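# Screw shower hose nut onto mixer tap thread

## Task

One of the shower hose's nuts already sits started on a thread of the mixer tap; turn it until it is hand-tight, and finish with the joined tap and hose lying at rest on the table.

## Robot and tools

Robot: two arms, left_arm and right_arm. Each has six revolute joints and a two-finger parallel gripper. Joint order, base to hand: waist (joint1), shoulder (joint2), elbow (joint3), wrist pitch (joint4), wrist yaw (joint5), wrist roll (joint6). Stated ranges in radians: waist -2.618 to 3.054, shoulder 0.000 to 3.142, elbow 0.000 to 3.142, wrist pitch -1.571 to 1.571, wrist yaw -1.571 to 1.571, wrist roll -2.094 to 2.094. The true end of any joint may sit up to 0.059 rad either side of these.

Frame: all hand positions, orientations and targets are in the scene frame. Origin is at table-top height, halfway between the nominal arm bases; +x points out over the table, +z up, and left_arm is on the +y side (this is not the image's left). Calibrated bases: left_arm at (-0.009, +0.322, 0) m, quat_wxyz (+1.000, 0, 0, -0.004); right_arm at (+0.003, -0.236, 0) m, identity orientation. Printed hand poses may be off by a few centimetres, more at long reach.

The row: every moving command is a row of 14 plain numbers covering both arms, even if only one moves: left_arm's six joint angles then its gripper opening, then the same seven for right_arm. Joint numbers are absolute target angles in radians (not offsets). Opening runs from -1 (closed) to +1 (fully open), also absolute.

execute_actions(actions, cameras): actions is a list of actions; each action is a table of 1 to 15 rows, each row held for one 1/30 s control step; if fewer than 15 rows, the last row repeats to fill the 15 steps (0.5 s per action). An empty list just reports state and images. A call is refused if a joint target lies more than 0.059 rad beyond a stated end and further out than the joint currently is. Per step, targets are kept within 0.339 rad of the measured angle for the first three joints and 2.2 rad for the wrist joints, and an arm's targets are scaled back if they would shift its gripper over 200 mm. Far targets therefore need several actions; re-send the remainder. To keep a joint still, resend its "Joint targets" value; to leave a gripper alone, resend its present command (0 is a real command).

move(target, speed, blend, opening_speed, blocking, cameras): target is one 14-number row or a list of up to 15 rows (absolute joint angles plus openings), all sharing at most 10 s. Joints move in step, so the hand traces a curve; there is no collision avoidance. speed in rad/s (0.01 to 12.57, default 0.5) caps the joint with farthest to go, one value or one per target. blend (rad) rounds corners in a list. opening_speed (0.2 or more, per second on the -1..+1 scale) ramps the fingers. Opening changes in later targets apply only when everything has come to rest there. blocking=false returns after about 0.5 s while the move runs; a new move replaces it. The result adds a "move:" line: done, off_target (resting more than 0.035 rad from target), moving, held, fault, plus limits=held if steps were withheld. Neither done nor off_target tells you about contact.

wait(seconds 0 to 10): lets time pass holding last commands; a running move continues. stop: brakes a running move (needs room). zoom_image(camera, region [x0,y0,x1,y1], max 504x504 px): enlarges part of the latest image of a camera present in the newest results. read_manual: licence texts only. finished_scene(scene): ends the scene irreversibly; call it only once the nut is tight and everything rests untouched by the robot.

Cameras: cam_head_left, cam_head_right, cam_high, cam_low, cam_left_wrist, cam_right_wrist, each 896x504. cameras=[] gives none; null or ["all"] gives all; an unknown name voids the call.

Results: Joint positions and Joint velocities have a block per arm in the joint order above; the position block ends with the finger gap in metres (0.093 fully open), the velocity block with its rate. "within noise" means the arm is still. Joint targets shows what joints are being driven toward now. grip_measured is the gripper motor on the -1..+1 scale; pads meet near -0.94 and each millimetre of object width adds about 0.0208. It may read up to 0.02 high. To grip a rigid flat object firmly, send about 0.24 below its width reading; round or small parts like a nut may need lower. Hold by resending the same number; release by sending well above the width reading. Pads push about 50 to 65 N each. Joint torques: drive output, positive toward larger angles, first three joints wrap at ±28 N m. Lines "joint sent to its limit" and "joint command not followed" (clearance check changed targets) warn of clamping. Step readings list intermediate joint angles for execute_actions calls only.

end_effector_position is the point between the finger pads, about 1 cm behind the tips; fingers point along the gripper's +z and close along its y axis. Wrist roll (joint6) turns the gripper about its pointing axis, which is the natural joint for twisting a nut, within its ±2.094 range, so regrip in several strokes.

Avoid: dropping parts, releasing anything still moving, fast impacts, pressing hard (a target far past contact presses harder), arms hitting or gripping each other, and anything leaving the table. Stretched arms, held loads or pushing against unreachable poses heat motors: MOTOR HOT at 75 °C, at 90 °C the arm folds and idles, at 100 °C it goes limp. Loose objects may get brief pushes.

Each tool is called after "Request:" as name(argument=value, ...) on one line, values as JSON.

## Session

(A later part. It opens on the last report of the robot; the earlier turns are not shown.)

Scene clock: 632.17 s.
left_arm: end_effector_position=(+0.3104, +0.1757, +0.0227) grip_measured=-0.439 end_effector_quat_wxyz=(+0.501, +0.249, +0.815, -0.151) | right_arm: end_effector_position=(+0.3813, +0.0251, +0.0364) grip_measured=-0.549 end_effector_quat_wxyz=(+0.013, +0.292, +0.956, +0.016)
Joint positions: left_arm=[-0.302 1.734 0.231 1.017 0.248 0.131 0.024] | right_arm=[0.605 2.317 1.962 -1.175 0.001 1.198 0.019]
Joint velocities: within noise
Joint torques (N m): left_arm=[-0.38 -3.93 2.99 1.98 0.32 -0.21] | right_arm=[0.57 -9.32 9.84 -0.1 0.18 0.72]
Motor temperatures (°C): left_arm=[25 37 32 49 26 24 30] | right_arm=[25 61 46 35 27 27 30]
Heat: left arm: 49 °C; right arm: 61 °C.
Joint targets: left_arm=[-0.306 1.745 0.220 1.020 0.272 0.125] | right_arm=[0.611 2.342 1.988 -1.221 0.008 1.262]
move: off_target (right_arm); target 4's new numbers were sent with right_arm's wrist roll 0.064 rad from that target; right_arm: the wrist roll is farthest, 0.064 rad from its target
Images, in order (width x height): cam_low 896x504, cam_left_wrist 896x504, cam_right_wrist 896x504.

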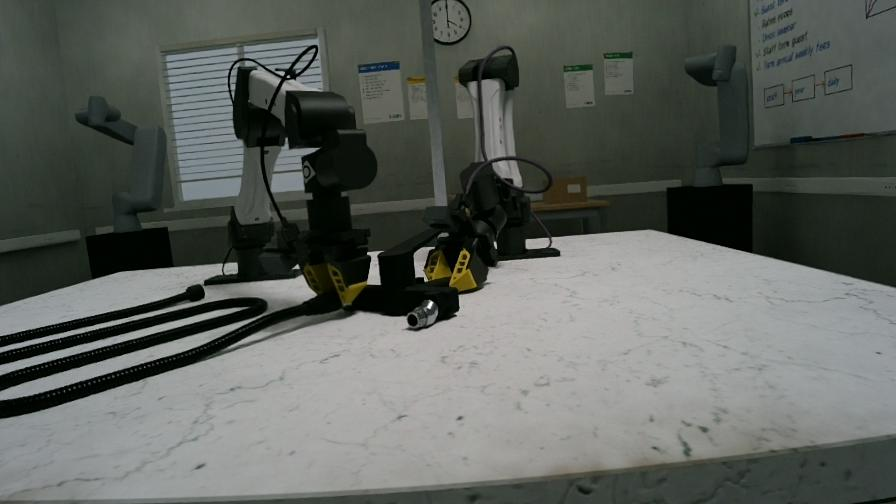

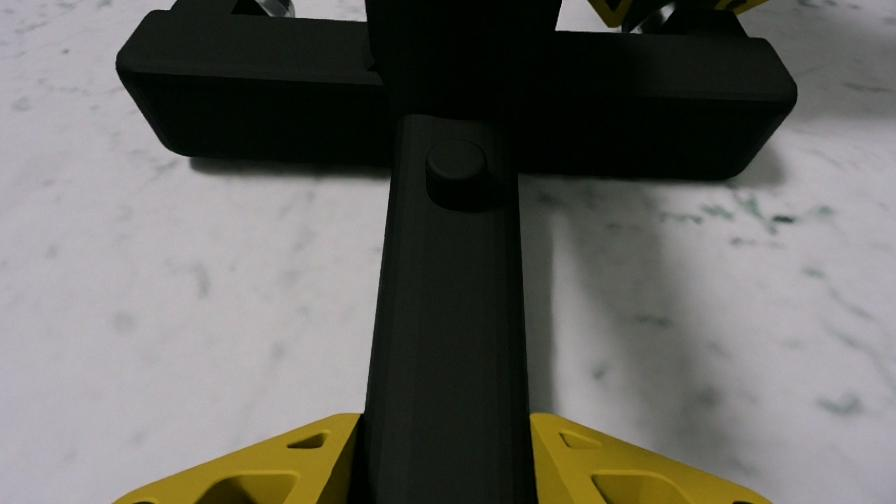

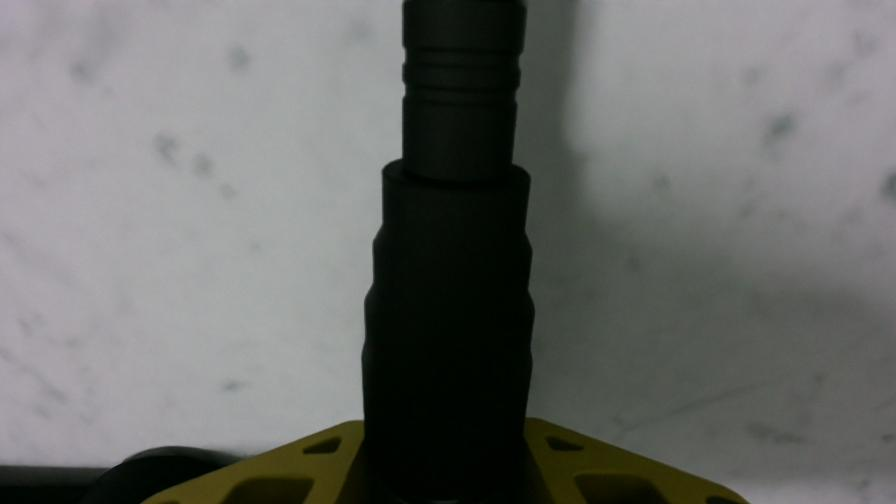

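Request:
move(target=[-0.306,1.745,0.22,1.02,0.272,0.125,-0.8,0.611,2.342,1.988,-1.221,0.008,1.262,0.0], cameras=["cam_low","cam_right_wrist","cam_left_wrist"])

Request:
zoom_image(camera="cam_low", region=[290, 240, 390, 320])

Request:
zoom_image(camera="cam_left_wrist", region=[580, 0, 760, 120])

Scene clock: 645.13 s.
left_arm: end_effector_position=(+0.3103, +0.1757, +0.0227) grip_measured=-0.439 end_effector_quat_wxyz=(+0.500, +0.248, +0.815, -0.152) | right_arm: end_effector_position=(+0.3743, +0.0202, +0.0362) grip_measured=-0.002 end_effector_quat_wxyz=(+0.002, +0.316, +0.949, +0.002)
Joint positions: left_arm=[-0.302 1.734 0.231 1.017 0.248 0.13 0.024] | right_arm=[0.605 2.317 1.963 -1.211 0.001 1.249 0.045]
Joint velocities: within noise
Joint torques (N m): left_arm=[-0.38 -3.92 2.96 1.95 0.33 -0.2] | right_arm=[0.58 -9.31 9.69 0.23 0.18 0.24]
Motor temperatures (°C): left_arm=[25 37 32 49 26 24 30] | right_arm=[25 59 47 34 27 27 31]
Heat: left arm: 49 °C; right arm: 59 °C.
Joint targets: left_arm=[-0.306 1.745 0.220 1.020 0.272 0.125] | right_arm=[0.611 2.342 1.988 -1.221 0.008 1.262]
move: done
Images, in order (width x height): cam_low 896x504, cam_left_wrist 896x504, cam_right_wrist 896x504.

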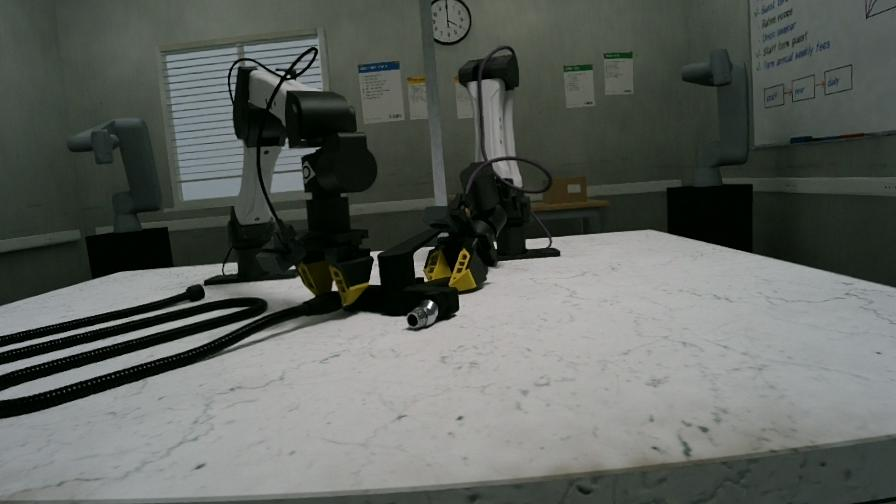

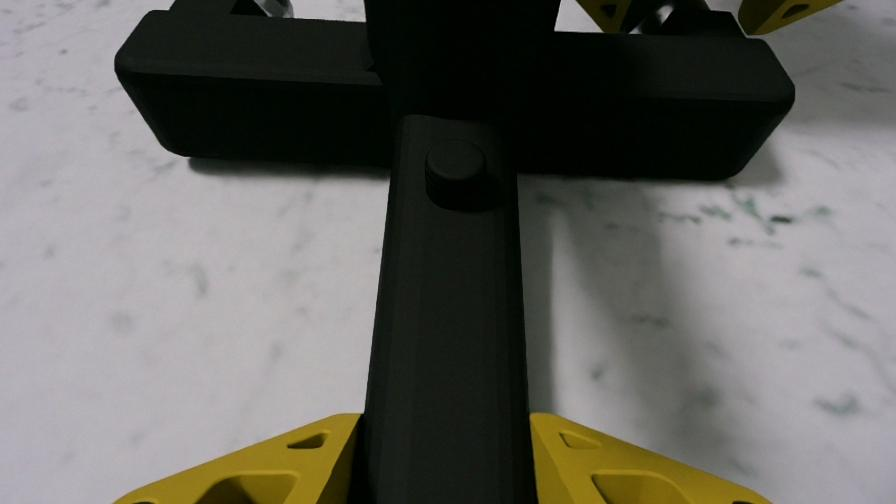

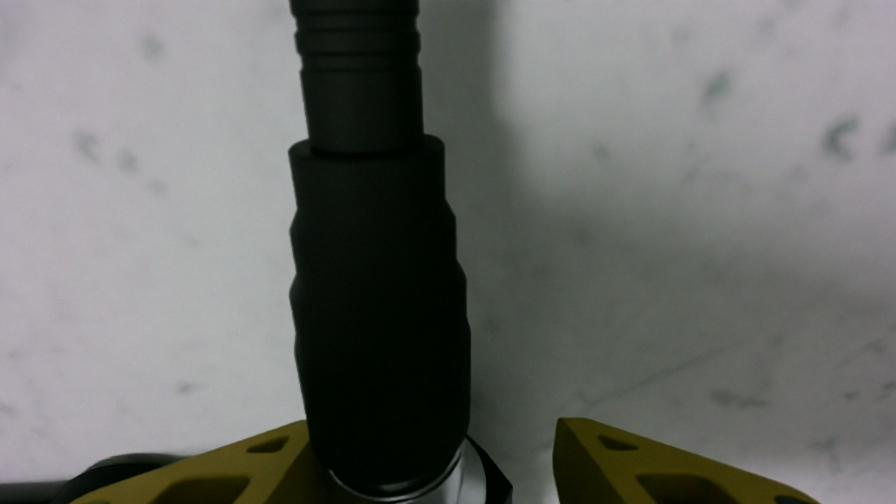

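Scaled by 5.040 from the camera's 896x504 image, which has a finer 1280x720 frame.

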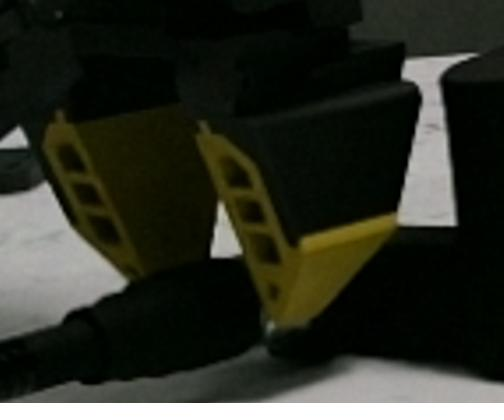

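Scaled by 2.800 from the camera's 896x504 image, which has a finer 1280x720 frame.

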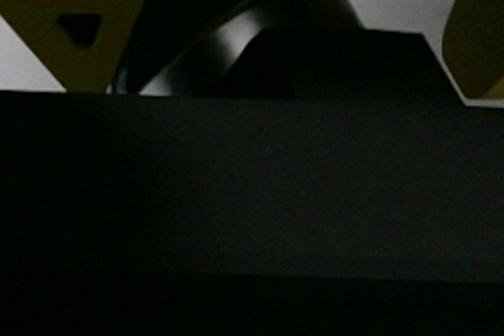

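Request:
move(target=[[-0.306,1.745,0.22,1.02,0.272,0.125,-0.8,0.559,2.037,1.500,-0.750,-0.102,1.215,0.0],[-0.306,1.745,0.22,1.02,0.272,0.125,-0.8,0.508,1.743,1.154,-0.418,-0.215,1.223,0.0]], speed=0.8, cameras=["cam_low","cam_right_wrist"])

Request:
zoom_image(camera="cam_right_wrist", region=[300, 200, 580, 504])

Request:
zoom_image(camera="cam_low", region=[290, 240, 390, 320])

Scene clock: 666.70 s.
left_arm: end_effector_position=(+0.3089, +0.1737, +0.0227) grip_measured=-0.439 end_effector_quat_wxyz=(+0.499, +0.252, +0.814, -0.158) | right_arm: end_effector_position=(+0.3637, +0.0057, +0.0814) grip_measured=-0.001 end_effector_quat_wxyz=(+0.098, +0.310, +0.906, +0.272)
Joint positions: left_arm=[-0.302 1.734 0.231 1.016 0.263 0.13 0.024] | right_arm=[0.51 1.766 1.17 -0.423 -0.208 1.228 0.045]
Joint velocities: within noise
Joint torques (N m): left_arm=[-0.4 -3.86 3.03 1.99 0.22 -0.2] | right_arm=[-0.13 -9.51 6.45 1.69 -0.07 0.04]
Motor temperatures (°C): left_arm=[25 37 31 49 26 24 30] | right_arm=[25 57 48 33 27 27 30]
Heat: left arm: 49 °C; right arm: 57 °C.
Joint targets: left_arm=[-0.306 1.745 0.220 1.020 0.272 0.125] | right_arm=[0.508 1.743 1.154 -0.418 -0.215 1.223]
move: done
Images, in order (width x height): cam_low 896x504, cam_right_wrist 896x504.

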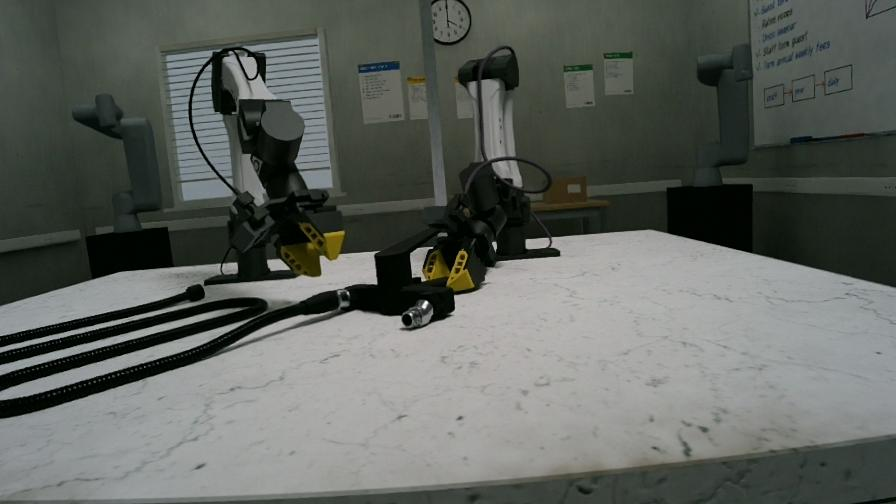

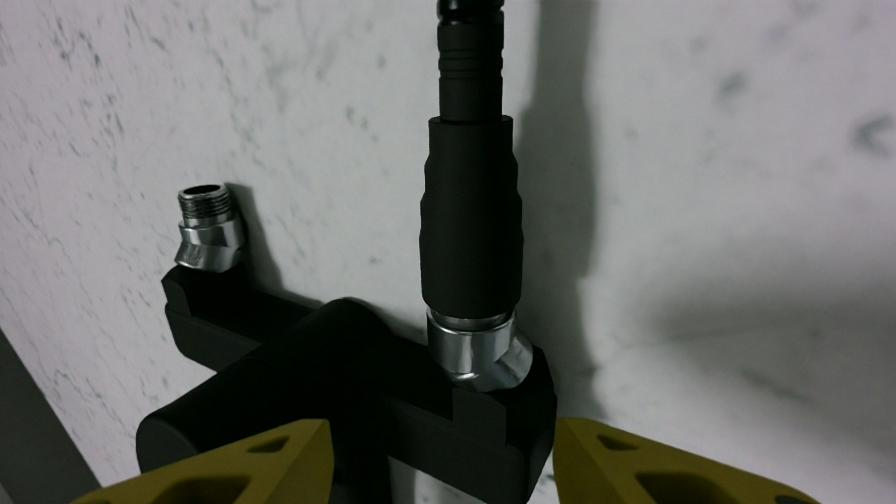

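Scaled by 1.658 from the camera's 896x504 image, which has a finer 1280x720 frame.

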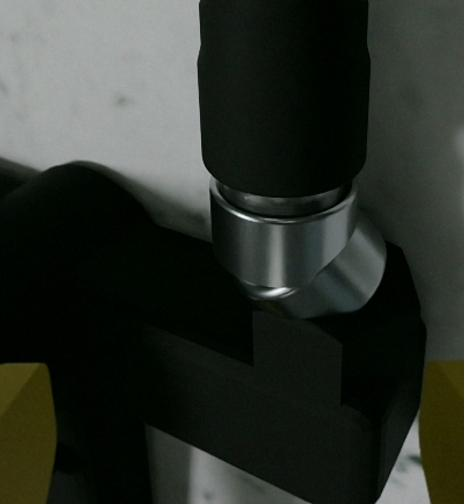

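Scaled by 5.040 from the camera's 896x504 image, which has a finer 1280x720 frame.

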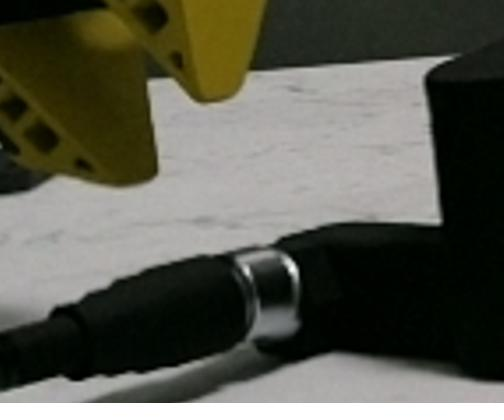

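Request:
move(target=[[-0.306,1.745,0.22,1.02,0.272,0.125,-0.8,0.517,1.867,1.144,-0.298,-0.214,1.215,0.0],[-0.306,1.745,0.22,1.02,0.272,0.125,-0.8,0.517,1.867,1.144,-0.298,-0.214,1.215,-0.75],[-0.306,1.745,0.22,1.02,0.272,0.125,-0.8,0.573,2.089,1.541,-0.764,-0.089,1.237,-0.75],[-0.306,1.745,0.22,1.02,0.272,0.125,-0.8,0.611,2.342,1.988,-1.221,0.008,1.262,-0.75],[-0.306,1.745,0.22,1.02,0.272,0.125,-0.8,0.611,2.342,1.988,-1.221,0.008,1.262,0.0],[-0.306,1.745,0.22,1.02,0.272,0.125,-0.8,0.559,2.037,1.500,-0.750,-0.102,1.215,0.0],[-0.306,1.745,0.22,1.02,0.272,0.125,-0.8,0.517,1.867,1.144,-0.298,-0.214,1.215,0.0],[-0.306,1.745,0.22,1.02,0.272,0.125,-0.8,0.517,1.867,1.144,-0.298,-0.214,1.215,-0.75],[-0.306,1.745,0.22,1.02,0.272,0.125,-0.8,0.573,2.089,1.541,-0.764,-0.089,1.237,-0.75],[-0.306,1.745,0.22,1.02,0.272,0.125,-0.8,0.611,2.342,1.988,-1.221,0.008,1.262,-0.75],[-0.306,1.745,0.22,1.02,0.272,0.125,-0.8,0.611,2.342,1.988,-1.221,0.008,1.262,0.0]], speed=1.6, opening_speed=4, blend=[0,0,0.1,0,0,0.1,0,0,0.1,0,0], cameras=[])

Request:
move(target=[[-0.306,1.745,0.22,1.02,0.272,0.125,-0.8,0.559,2.037,1.500,-0.750,-0.102,1.215,0.0],[-0.306,1.745,0.22,1.02,0.272,0.125,-0.8,0.517,1.867,1.144,-0.298,-0.214,1.215,0.0],[-0.306,1.745,0.22,1.02,0.272,0.125,-0.8,0.517,1.867,1.144,-0.298,-0.214,1.215,-0.75],[-0.306,1.745,0.22,1.02,0.272,0.125,-0.8,0.573,2.089,1.541,-0.764,-0.089,1.237,-0.75],[-0.306,1.745,0.22,1.02,0.272,0.125,-0.8,0.611,2.342,1.988,-1.221,0.008,1.262,-0.75],[-0.306,1.745,0.22,1.02,0.272,0.125,-0.8,0.611,2.342,1.988,-1.221,0.008,1.262,0.0],[-0.306,1.745,0.22,1.02,0.272,0.125,-0.8,0.559,2.037,1.500,-0.750,-0.102,1.215,0.0],[-0.306,1.745,0.22,1.02,0.272,0.125,-0.8,0.517,1.867,1.144,-0.298,-0.214,1.215,0.0],[-0.306,1.745,0.22,1.02,0.272,0.125,-0.8,0.517,1.867,1.144,-0.298,-0.214,1.215,-0.75],[-0.306,1.745,0.22,1.02,0.272,0.125,-0.8,0.573,2.089,1.541,-0.764,-0.089,1.237,-0.75],[-0.306,1.745,0.22,1.02,0.272,0.125,-0.8,0.611,2.342,1.988,-1.221,0.008,1.262,-0.75]], speed=1.6, opening_speed=4, blend=[0.1,0,0,0.1,0,0,0.1,0,0,0.1,0], cameras=["cam_right_wrist"])

Request:
move(target=[[-0.306,1.745,0.22,1.02,0.272,0.125,-0.8,0.611,2.342,1.988,-1.221,0.008,1.262,0.0],[-0.306,1.745,0.22,1.02,0.272,0.125,-0.8,0.559,2.037,1.500,-0.750,-0.102,1.215,0.0],[-0.306,1.745,0.22,1.02,0.272,0.125,-0.8,0.508,1.743,1.154,-0.418,-0.215,1.223,0.0]], speed=1.0, opening_speed=4, cameras=["cam_low","cam_right_wrist"])

Request:
zoom_image(camera="cam_right_wrist", region=[300, 200, 580, 504])

Request:
zoom_image(camera="cam_low", region=[290, 240, 390, 320])

Scene clock: 701.13 s.
left_arm: end_effector_position=(+0.3098, +0.1748, +0.0227) grip_measured=-0.440 end_effector_quat_wxyz=(+0.500, +0.250, +0.815, -0.153) | right_arm: end_effector_position=(+0.3753, +0.0196, +0.0365) grip_measured=-0.002 end_effector_quat_wxyz=(+0.005, +0.316, +0.949, +0.001)
Joint positions: left_arm=[-0.304 1.734 0.231 1.017 0.252 0.131 0.024] | right_arm=[0.605 2.317 1.964 -1.21 0.008 1.249 0.045]
Joint velocities: within noise
Joint torques (N m): left_arm=[-0.27 -3.96 2.93 1.98 0.3 -0.21] | right_arm=[0.57 -9.32 9.59 0.22 0.11 0.23]
Motor temperatures (°C): left_arm=[25 37 31 49 26 24 30] | right_arm=[25 59 46 34 27 27 30]
Heat: left arm: 49 °C; right arm: 59 °C.
Joint targets: left_arm=[-0.306 1.745 0.220 1.020 0.272 0.125] | right_arm=[0.611 2.342 1.988 -1.221 0.008 1.262]
move: done; target 5's new numbers were sent with right_arm's shoulder 0.049 rad from that target; target 11's new numbers were sent with right_arm's wrist roll 0.056 rad from that target
No camera images: "cameras" was empty.

Scene clock: 710.10 s.
left_arm: end_effector_position=(+0.3101, +0.1752, +0.0227) grip_measured=-0.440 end_effector_quat_wxyz=(+0.500, +0.249, +0.815, -0.153) | right_arm: end_effector_position=(+0.3814, +0.0254, +0.0382) grip_measured=-0.525 end_effector_quat_wxyz=(+0.014, +0.293, +0.956, +0.017)
Joint positions: left_arm=[-0.303 1.734 0.231 1.017 0.25 0.131 0.024] | right_arm=[0.605 2.314 1.964 -1.177 0 1.199 0.02]
Joint velocities: within noise
Joint torques (N m): left_arm=[-0.31 -3.95 2.92 1.98 0.34 -0.2] | right_arm=[0.57 -9.07 9.72 -0.05 0.19 0.71]
Motor temperatures (°C): left_arm=[25 37 31 49 26 24 30] | right_arm=[25 60 46 34 27 27 30]
Heat: left arm: 49 °C; right arm: 60 °C.
Joint targets: left_arm=[-0.306 1.745 0.220 1.020 0.272 0.125] | right_arm=[0.611 2.342 1.988 -1.221 0.008 1.262]
move: off_target (right_arm); target 6's new numbers were sent with right_arm's wrist roll 0.066 rad from that target; right_arm: the wrist roll is farthest, 0.063 rad from its target
Images, in order (width x height): cam_right_wrist 896x504.

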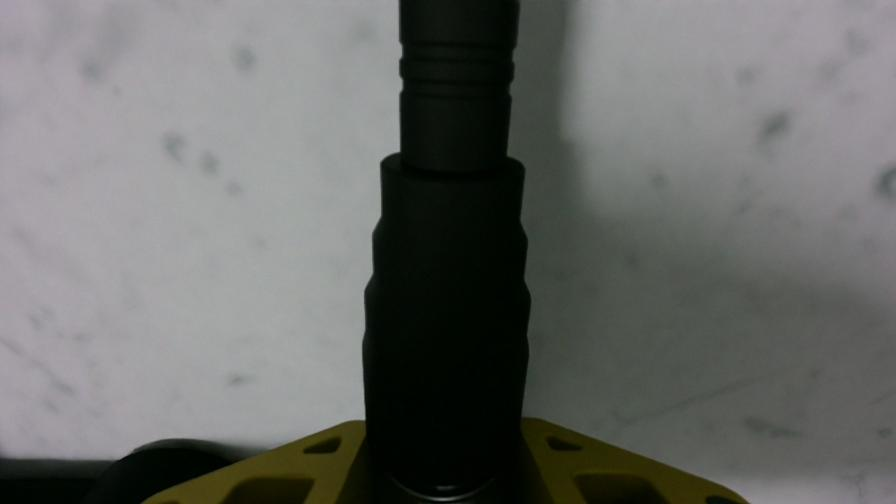

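Scene clock: 712.83 s.
left_arm: end_effector_position=(+0.3088, +0.1733, +0.0228) grip_measured=-0.440 end_effector_quat_wxyz=(+0.499, +0.252, +0.814, -0.158) | right_arm: end_effector_position=(+0.3639, +0.0054, +0.0821) grip_measured=-0.001 end_effector_quat_wxyz=(+0.099, +0.310, +0.906, +0.272)
Joint positions: left_arm=[-0.303 1.734 0.231 1.016 0.264 0.13 0.024] | right_arm=[0.51 1.764 1.17 -0.423 -0.208 1.228 0.045]
Joint velocities: within noise
Joint torques (N m): left_arm=[-0.35 -3.96 2.97 1.99 0.2 -0.21] | right_arm=[-0.05 -9.35 6.49 1.71 -0.06 0.04]
Motor temperatures (°C): left_arm=[25 37 31 49 26 24 30] | right_arm=[25 61 46 34 27 27 30]
Heat: left arm: 49 °C; right arm: 61 °C.
Joint targets: left_arm=[-0.306 1.745 0.220 1.020 0.272 0.125] | right_arm=[0.508 1.743 1.154 -0.418 -0.215 1.223]
move: done
Images, in order (width x height): cam_low 896x504, cam_right_wrist 896x504.

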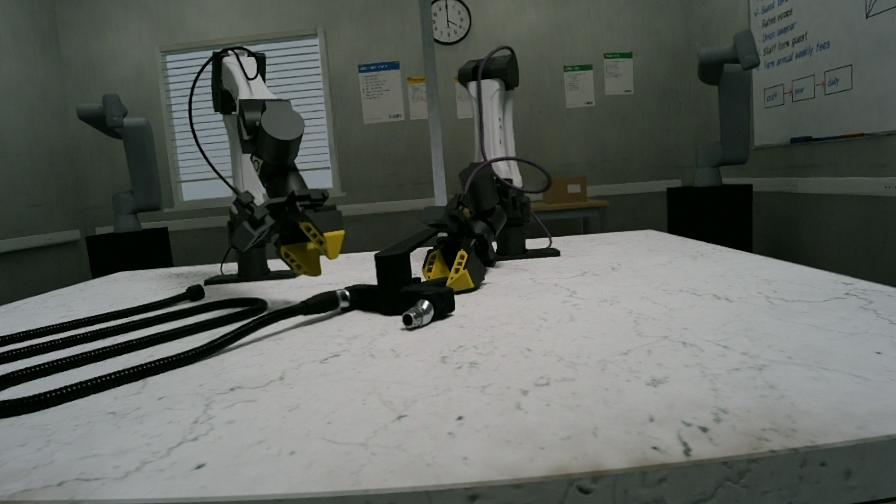

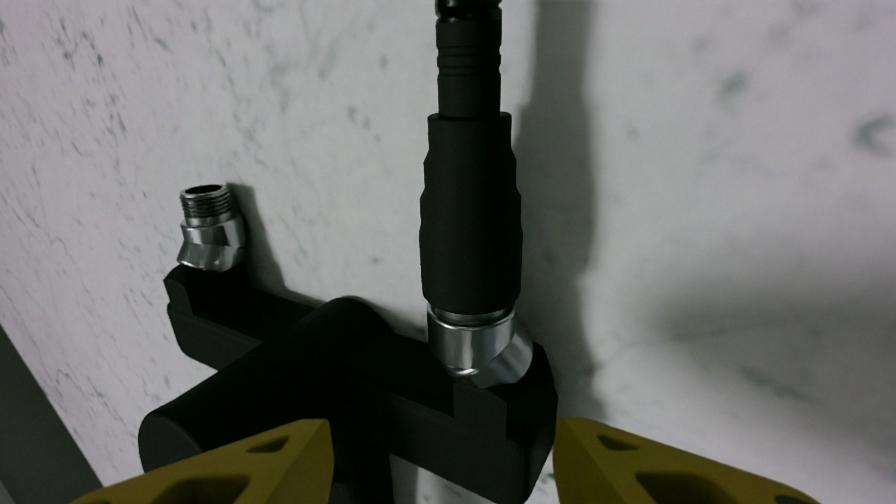

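Scaled by 1.658 from the camera's 896x504 image, which has a finer 1280x720 frame.

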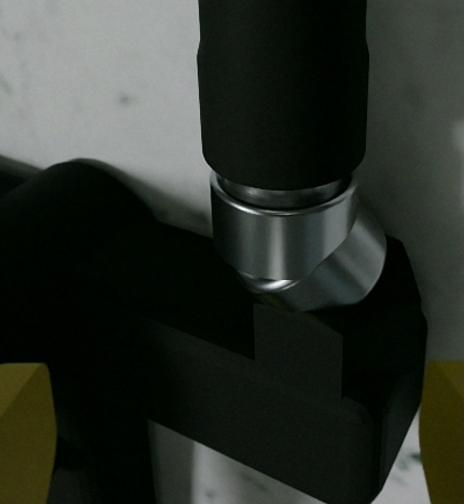

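Scaled by 5.040 from the camera's 896x504 image, which has a finer 1280x720 frame.

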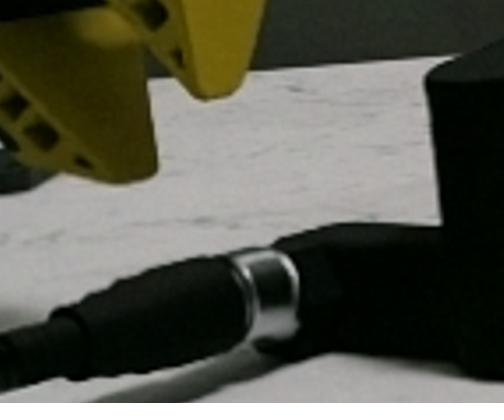

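Request:
move(target=[[-0.306,1.745,0.22,1.02,0.272,0.125,-0.8,0.516,1.864,1.144,-0.298,-0.214,1.215,0.0],[-0.306,1.745,0.22,1.02,0.272,0.125,-0.8,0.516,1.864,1.144,-0.298,-0.214,1.215,-1],[-0.306,1.745,0.22,1.02,0.272,0.125,-0.8,0.573,2.089,1.541,-0.764,-0.089,1.237,-1]], speed=0.8, opening_speed=3, cameras=["cam_right_wrist"])

Request:
move(target=[-0.306,1.745,0.22,1.02,0.272,0.125,-0.8,0.611,2.342,1.988,-1.221,0.008,1.262,-1], speed=0.6, cameras=["cam_right_wrist","cam_low"])

Request:
zoom_image(camera="cam_low", region=[290, 240, 490, 340])

Scene clock: 726.17 s.
left_arm: end_effector_position=(+0.3095, +0.1741, +0.0229) grip_measured=-0.440 end_effector_quat_wxyz=(+0.500, +0.251, +0.814, -0.156) | right_arm: end_effector_position=(+0.3801, +0.0187, +0.0517) grip_measured=-0.977 end_effector_quat_wxyz=(+0.060, +0.316, +0.936, +0.145)
Joint positions: left_arm=[-0.303 1.735 0.231 1.018 0.258 0.13 0.024] | right_arm=[0.561 2.04 1.533 -0.76 -0.089 1.226 0]
Joint velocities: within noise
Joint torques (N m): left_arm=[-0.32 -3.97 3.02 1.96 0.24 -0.22] | right_arm=[0.99 -5.89 8.51 1.05 0.06 0.21]
Motor temperatures (°C): left_arm=[25 37 31 50 26 24 30] | right_arm=[25 60 46 34 27 27 30]
Heat: left arm: 50 °C; right arm: 60 °C.
Joint targets: left_arm=[-0.306 1.745 0.220 1.020 0.272 0.125] | right_arm=[0.573 2.089 1.541 -0.764 -0.089 1.237]
move: off_target (right_arm); right_arm: the shoulder is farthest, 0.049 rad from its target
Images, in order (width x height): cam_right_wrist 896x504.

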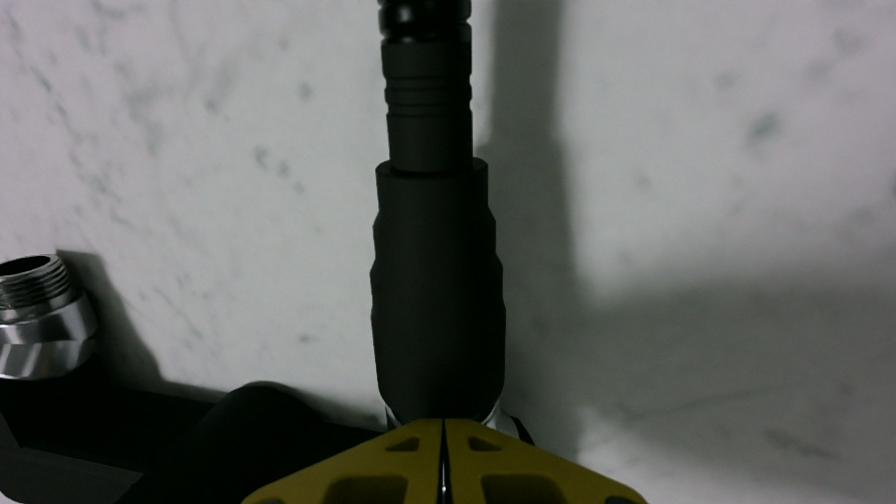

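Scene clock: 727.40 s.
left_arm: end_effector_position=(+0.3095, +0.1741, +0.0229) grip_measured=-0.440 end_effector_quat_wxyz=(+0.500, +0.251, +0.814, -0.156) | right_arm: end_effector_position=(+0.3810, +0.0206, +0.0532) grip_measured=-0.977 end_effector_quat_wxyz=(+0.019, +0.319, +0.948, +0.015)
Joint positions: left_arm=[-0.303 1.735 0.231 1.018 0.258 0.13 0.024] | right_arm=[0.601 2.29 1.983 -1.217 0.013 1.25 0]
Joint velocities: within noise
Joint torques (N m): left_arm=[-0.34 -3.99 2.97 1.96 0.25 -0.19] | right_arm=[0.84 -7.13 7.87 0.4 0.08 0.24]
Motor temperatures (°C): left_arm=[25 37 31 49 26 24 30] | right_arm=[25 60 46 34 27 27 30]
Heat: left arm: 49 °C; right arm: 60 °C.
Joint targets: left_arm=[-0.306 1.745 0.220 1.020 0.272 0.125] | right_arm=[0.611 2.342 1.988 -1.221 0.008 1.262]
move: off_target (right_arm); right_arm: the shoulder is farthest, 0.052 rad from its target
Images, in order (width x height): cam_low 896x504, cam_right_wrist 896x504.

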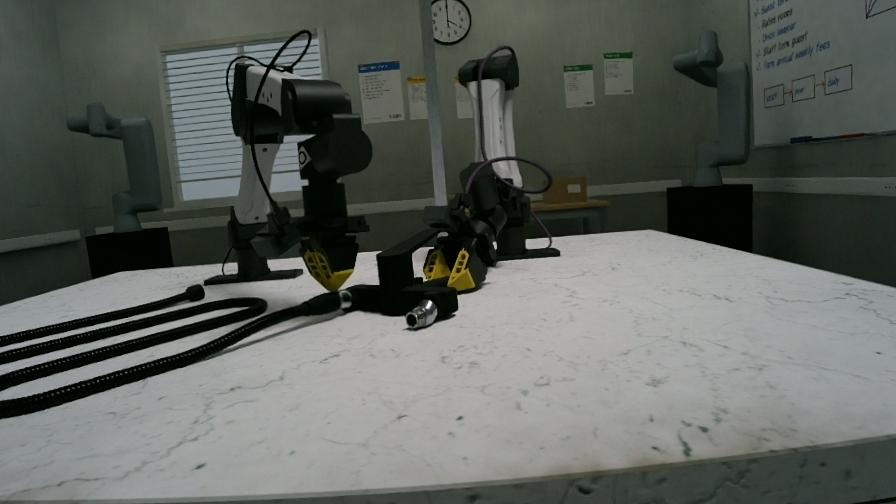

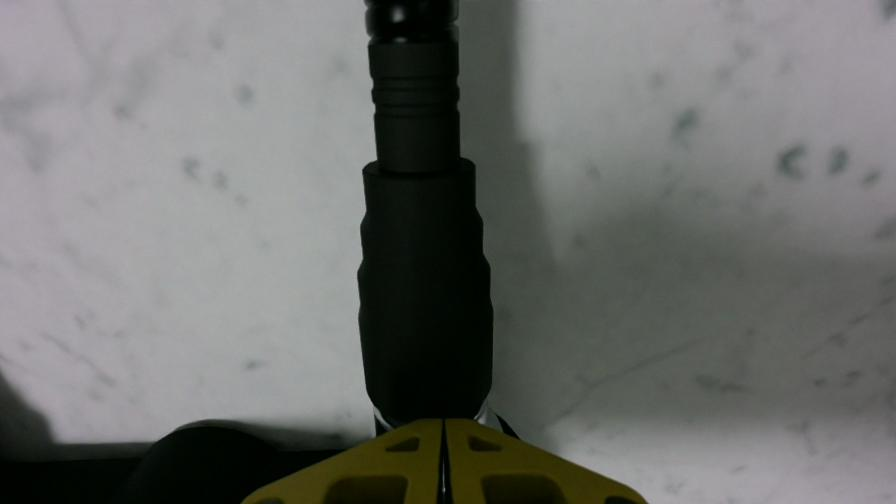

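Scaled by 2.520 from the camera's 896x504 image, which has a finer 1280x720 frame.

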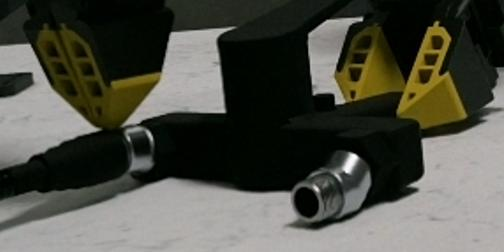

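Request:
move(target=[[-0.306,1.745,0.22,1.02,0.272,0.125,-0.8,0.527,1.842,1.339,-0.658,-0.161,1.2,-1],[-0.306,1.745,0.22,1.02,0.272,0.125,-0.8,0.527,1.842,1.339,-0.658,-0.161,1.2,0.0],[-0.306,1.745,0.22,1.02,0.272,0.125,-0.8,0.556,2.008,1.325,-0.518,-0.144,1.238,0.0]], speed=0.6, opening_speed=3, cameras=["cam_right_wrist","cam_low"])

Request:
zoom_image(camera="cam_low", region=[290, 240, 390, 320])

Request:
zoom_image(camera="cam_right_wrist", region=[300, 200, 580, 504])

Scene clock: 748.13 s.
left_arm: end_effector_position=(+0.3095, +0.1742, +0.0228) grip_measured=-0.440 end_effector_quat_wxyz=(+0.500, +0.251, +0.814, -0.156) | right_arm: end_effector_position=(+0.3735, +0.0226, +0.0310) grip_measured=-0.002 end_effector_quat_wxyz=(+0.065, +0.309, +0.928, +0.198)
Joint positions: left_arm=[-0.303 1.735 0.231 1.018 0.257 0.13 0.024] | right_arm=[0.553 1.992 1.339 -0.524 -0.152 1.225 0.045]
Joint velocities: within noise
Joint torques (N m): left_arm=[-0.34 -3.97 2.96 1.96 0.25 -0.19] | right_arm=[0.34 -7.97 6.28 1.36 0.11 0.22]
Motor temperatures (°C): left_arm=[25 36 31 49 26 24 30] | right_arm=[25 57 45 33 27 27 30]
Heat: left arm: 49 °C; right arm: 57 °C.
Joint targets: left_arm=[-0.306 1.745 0.220 1.020 0.272 0.125] | right_arm=[0.556 2.008 1.325 -0.518 -0.144 1.238]
move: done
Images, in order (width x height): cam_low 896x504, cam_right_wrist 896x504.

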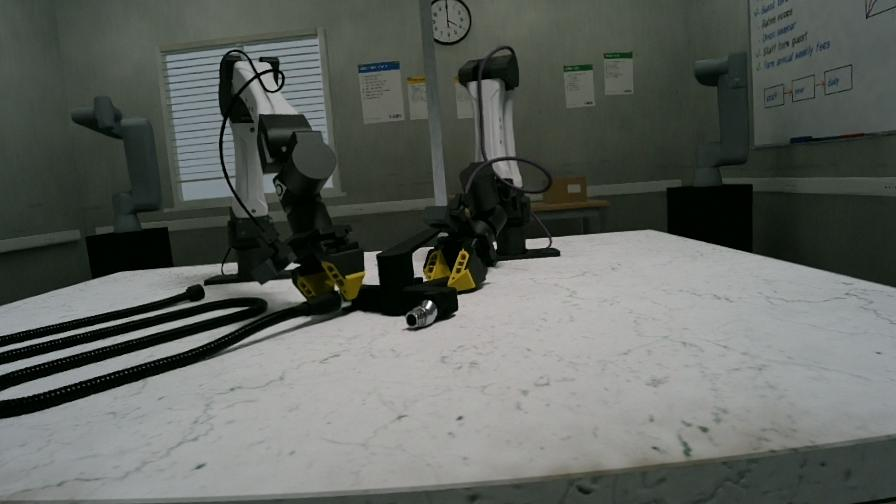

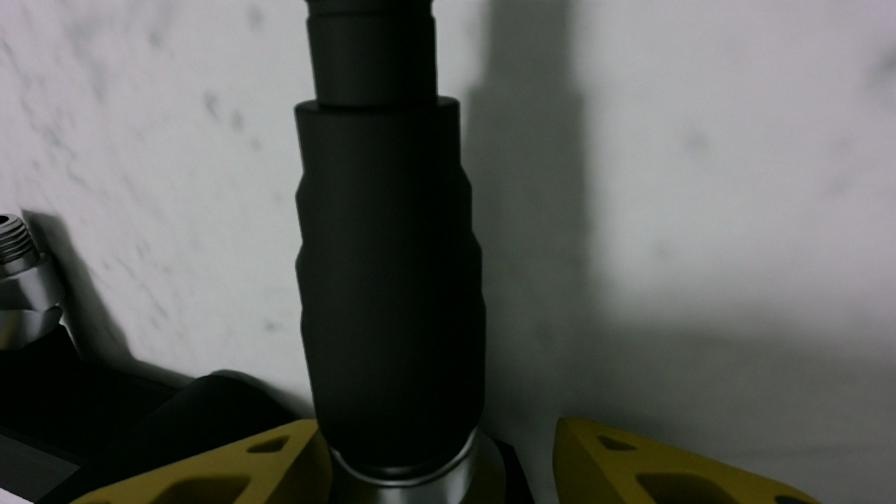

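Scaled by 5.040 from the camera's 896x504 image, which has a finer 1280x720 frame.

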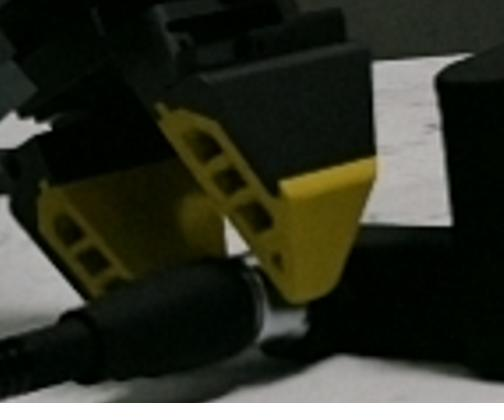

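Scaled by 1.658 from the camera's 896x504 image, which has a finer 1280x720 frame.

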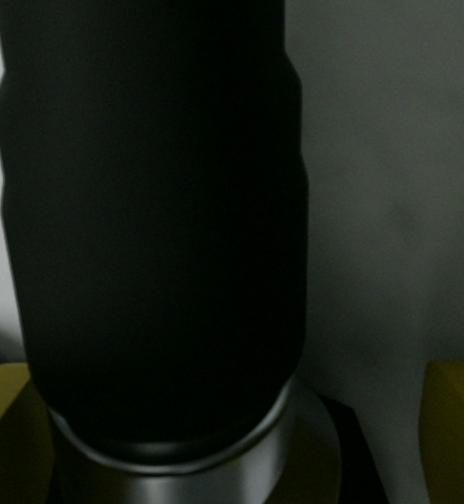

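Request:
move(target=[-0.306,1.745,0.22,1.02,0.272,0.125,-0.8,0.559,2.041,1.404,-0.546,-0.142,1.246,0.0], speed=0.4, cameras=["cam_right_wrist","cam_low"])

Request:
zoom_image(camera="cam_low", region=[290, 240, 390, 320])

Request:
zoom_image(camera="cam_right_wrist", region=[300, 200, 580, 504])

Scene clock: 770.77 s.
left_arm: end_effector_position=(+0.3095, +0.1742, +0.0228) grip_measured=-0.440 end_effector_quat_wxyz=(+0.500, +0.251, +0.814, -0.156) | right_arm: end_effector_position=(+0.3788, +0.0252, +0.0296) grip_measured=-0.002 end_effector_quat_wxyz=(+0.063, +0.313, +0.927, +0.195)
Joint positions: left_arm=[-0.303 1.735 0.231 1.018 0.257 0.13 0.024] | right_arm=[0.553 2.019 1.375 -0.54 -0.149 1.233 0.045]
Joint velocities: within noise
Joint torques (N m): left_arm=[-0.23 -4.07 2.99 1.97 0.26 -0.2] | right_arm=[0.57 -7.72 10.39 1.22 0.1 0.23]
Motor temperatures (°C): left_arm=[25 36 31 49 26 24 30] | right_arm=[25 55 44 34 27 27 30]
Heat: left arm: 49 °C; right arm: 55 °C.
Joint targets: left_arm=[-0.306 1.745 0.220 1.020 0.272 0.125] | right_arm=[0.559 2.041 1.404 -0.546 -0.142 1.246]
move: done
Images, in order (width x height): cam_low 896x504, cam_right_wrist 896x504.

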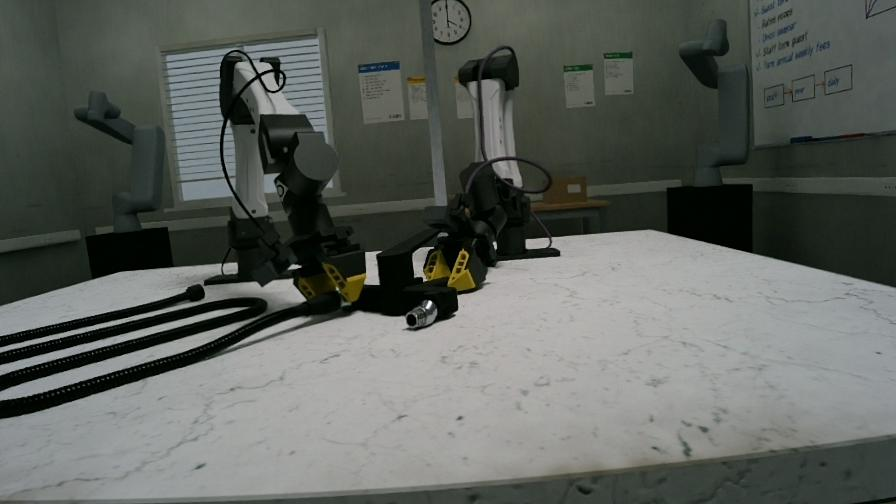

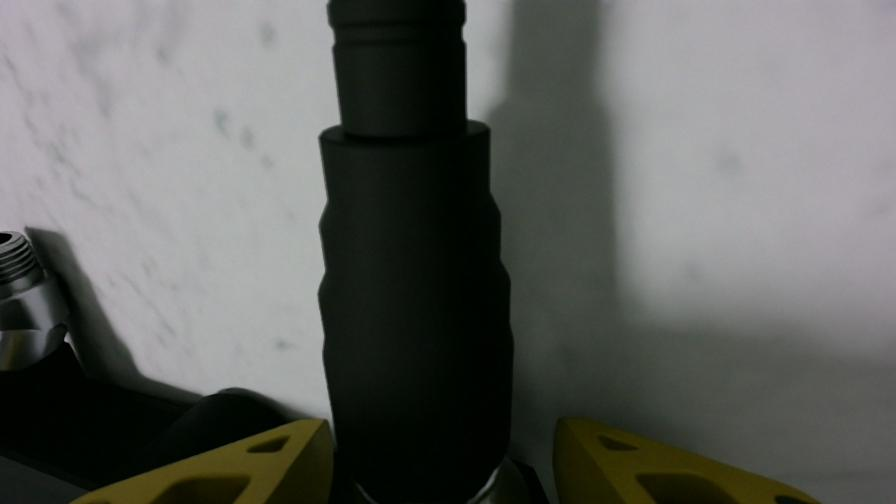

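Scaled by 5.040 from the camera's 896x504 image, which has a finer 1280x720 frame.

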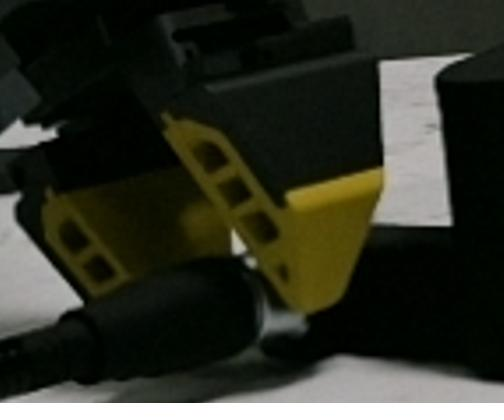

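Scaled by 1.658 from the camera's 896x504 image, which has a finer 1280x720 frame.

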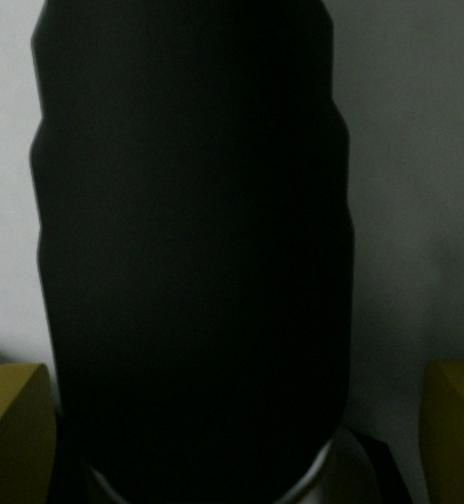

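Request:
move(target=[-0.306,1.745,0.22,1.02,0.272,0.125,-0.8,0.562,2.041,1.414,-0.546,-0.142,1.246,-0.8], speed=0.4, opening_speed=2, cameras=["cam_right_wrist","cam_low"])

Request:
zoom_image(camera="cam_low", region=[290, 240, 390, 320])

Request:
move(target=[[-0.306,1.745,0.22,1.02,0.272,0.125,-0.8,0.591,2.190,1.700,-0.886,-0.061,1.25,-0.8],[-0.306,1.745,0.22,1.02,0.272,0.125,-0.8,0.617,2.395,2.065,-1.245,0.008,1.268,-0.8]], speed=0.6, cameras=["cam_right_wrist","cam_low"])

Request:
zoom_image(camera="cam_low", region=[290, 240, 390, 320])

Scene clock: 777.83 s.
left_arm: end_effector_position=(+0.3095, +0.1742, +0.0227) grip_measured=-0.440 end_effector_quat_wxyz=(+0.500, +0.251, +0.814, -0.155) | right_arm: end_effector_position=(+0.3786, +0.0247, +0.0299) grip_measured=-0.493 end_effector_quat_wxyz=(+0.067, +0.302, +0.932, +0.189)
Joint positions: left_arm=[-0.303 1.735 0.231 1.018 0.257 0.13 0.024] | right_arm=[0.556 2.02 1.381 -0.551 -0.139 1.21 0.022]
Joint velocities: within noise
Joint torques (N m): left_arm=[-0.31 -4.03 3 1.98 0.28 -0.21] | right_arm=[0.58 -7.82 10.74 1.33 0 0.42]
Motor temperatures (°C): left_arm=[25 36 31 49 26 24 30] | right_arm=[25 54 46 34 27 27 30]
Heat: left arm: 49 °C; right arm: 54 °C.
Joint targets: left_arm=[-0.306 1.745 0.220 1.020 0.272 0.125] | right_arm=[0.562 2.041 1.414 -0.546 -0.142 1.246]
move: off_target (right_arm); right_arm: the wrist roll is farthest, 0.036 rad from its target
Images, in order (width x height): cam_low 896x504, cam_right_wrist 896x504.

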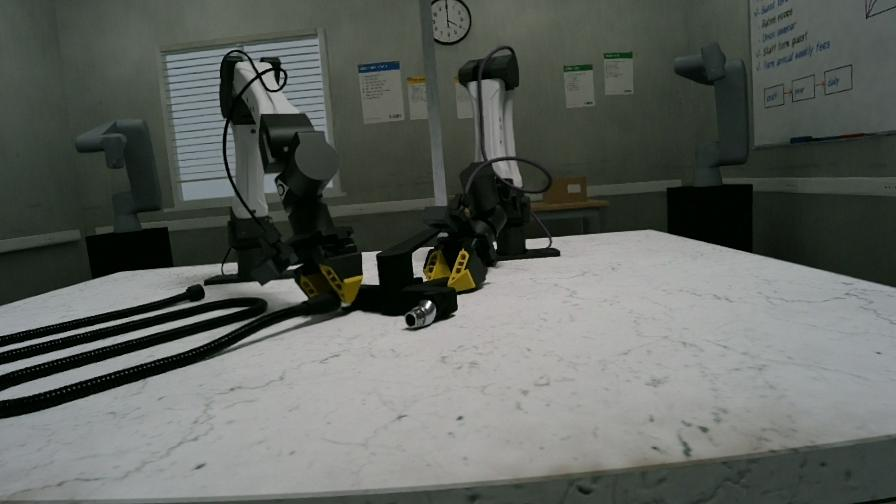

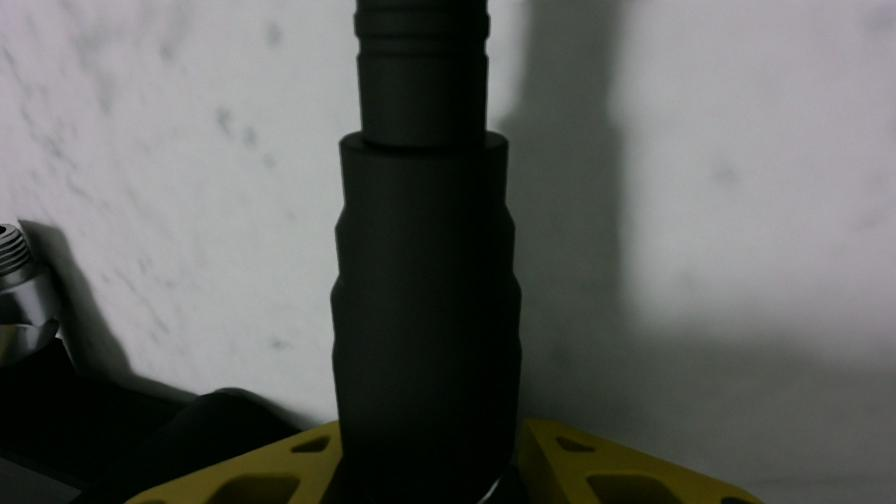

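Scaled by 5.040 from the camera's 896x504 image, which has a finer 1280x720 frame.

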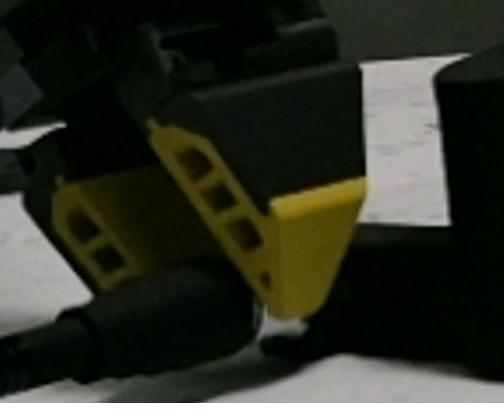

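Scene clock: 779.63 s.
left_arm: end_effector_position=(+0.3106, +0.1743, +0.0244) grip_measured=-0.441 end_effector_quat_wxyz=(+0.502, +0.241, +0.815, -0.160) | right_arm: end_effector_position=(+0.3817, +0.0250, +0.0310) grip_measured=-0.481 end_effector_quat_wxyz=(+0.008, +0.288, +0.958, -0.006)
Joint positions: left_arm=[-0.303 1.735 0.231 1.026 0.254 0.108 0.024] | right_arm=[0.611 2.369 2.032 -1.234 0.02 1.195 0.022]
Joint velocities: within noise
Joint torques (N m): left_arm=[-0.28 -4 3.02 1.89 0.27 0.02] | right_arm=[0.61 -9.55 10.45 0.21 0 0.81]
Motor temperatures (°C): left_arm=[25 36 31 49 26 24 30] | right_arm=[25 55 46 34 27 27 30]
Heat: left arm: 49 °C; right arm: 55 °C.
Joint targets: left_arm=[-0.306 1.745 0.220 1.020 0.272 0.125] | right_arm=[0.617 2.395 2.065 -1.245 0.008 1.268]
move: off_target (right_arm); right_arm: the wrist roll is farthest, 0.073 rad from its target
Images, in order (width x height): cam_low 896x504, cam_right_wrist 896x504.

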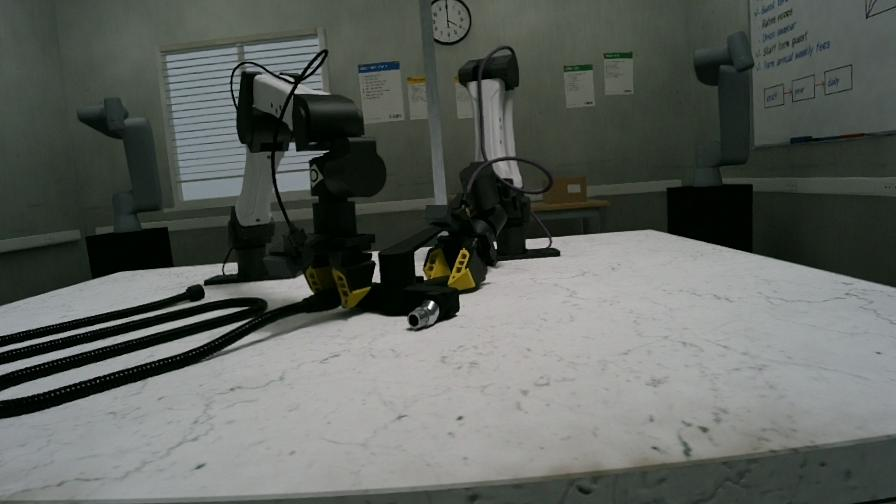

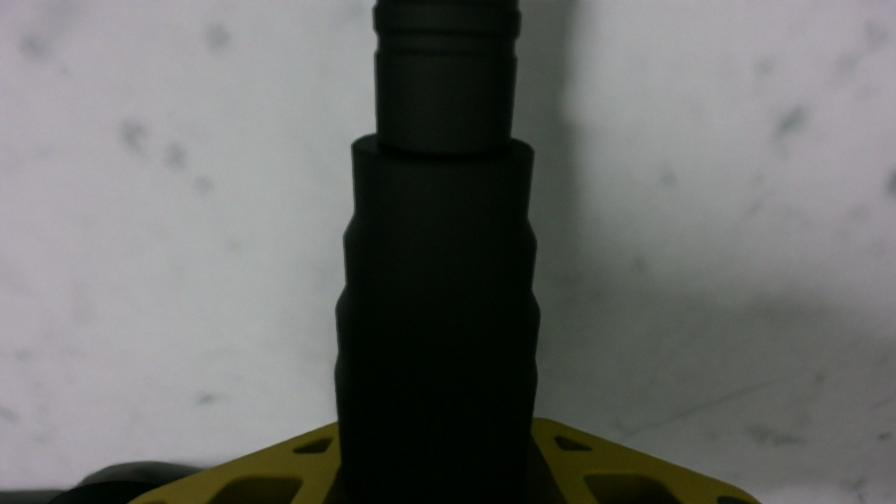

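Scaled by 5.040 from the camera's 896x504 image, which has a finer 1280x720 frame.

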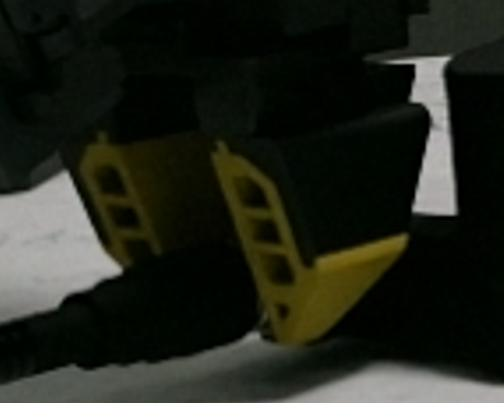

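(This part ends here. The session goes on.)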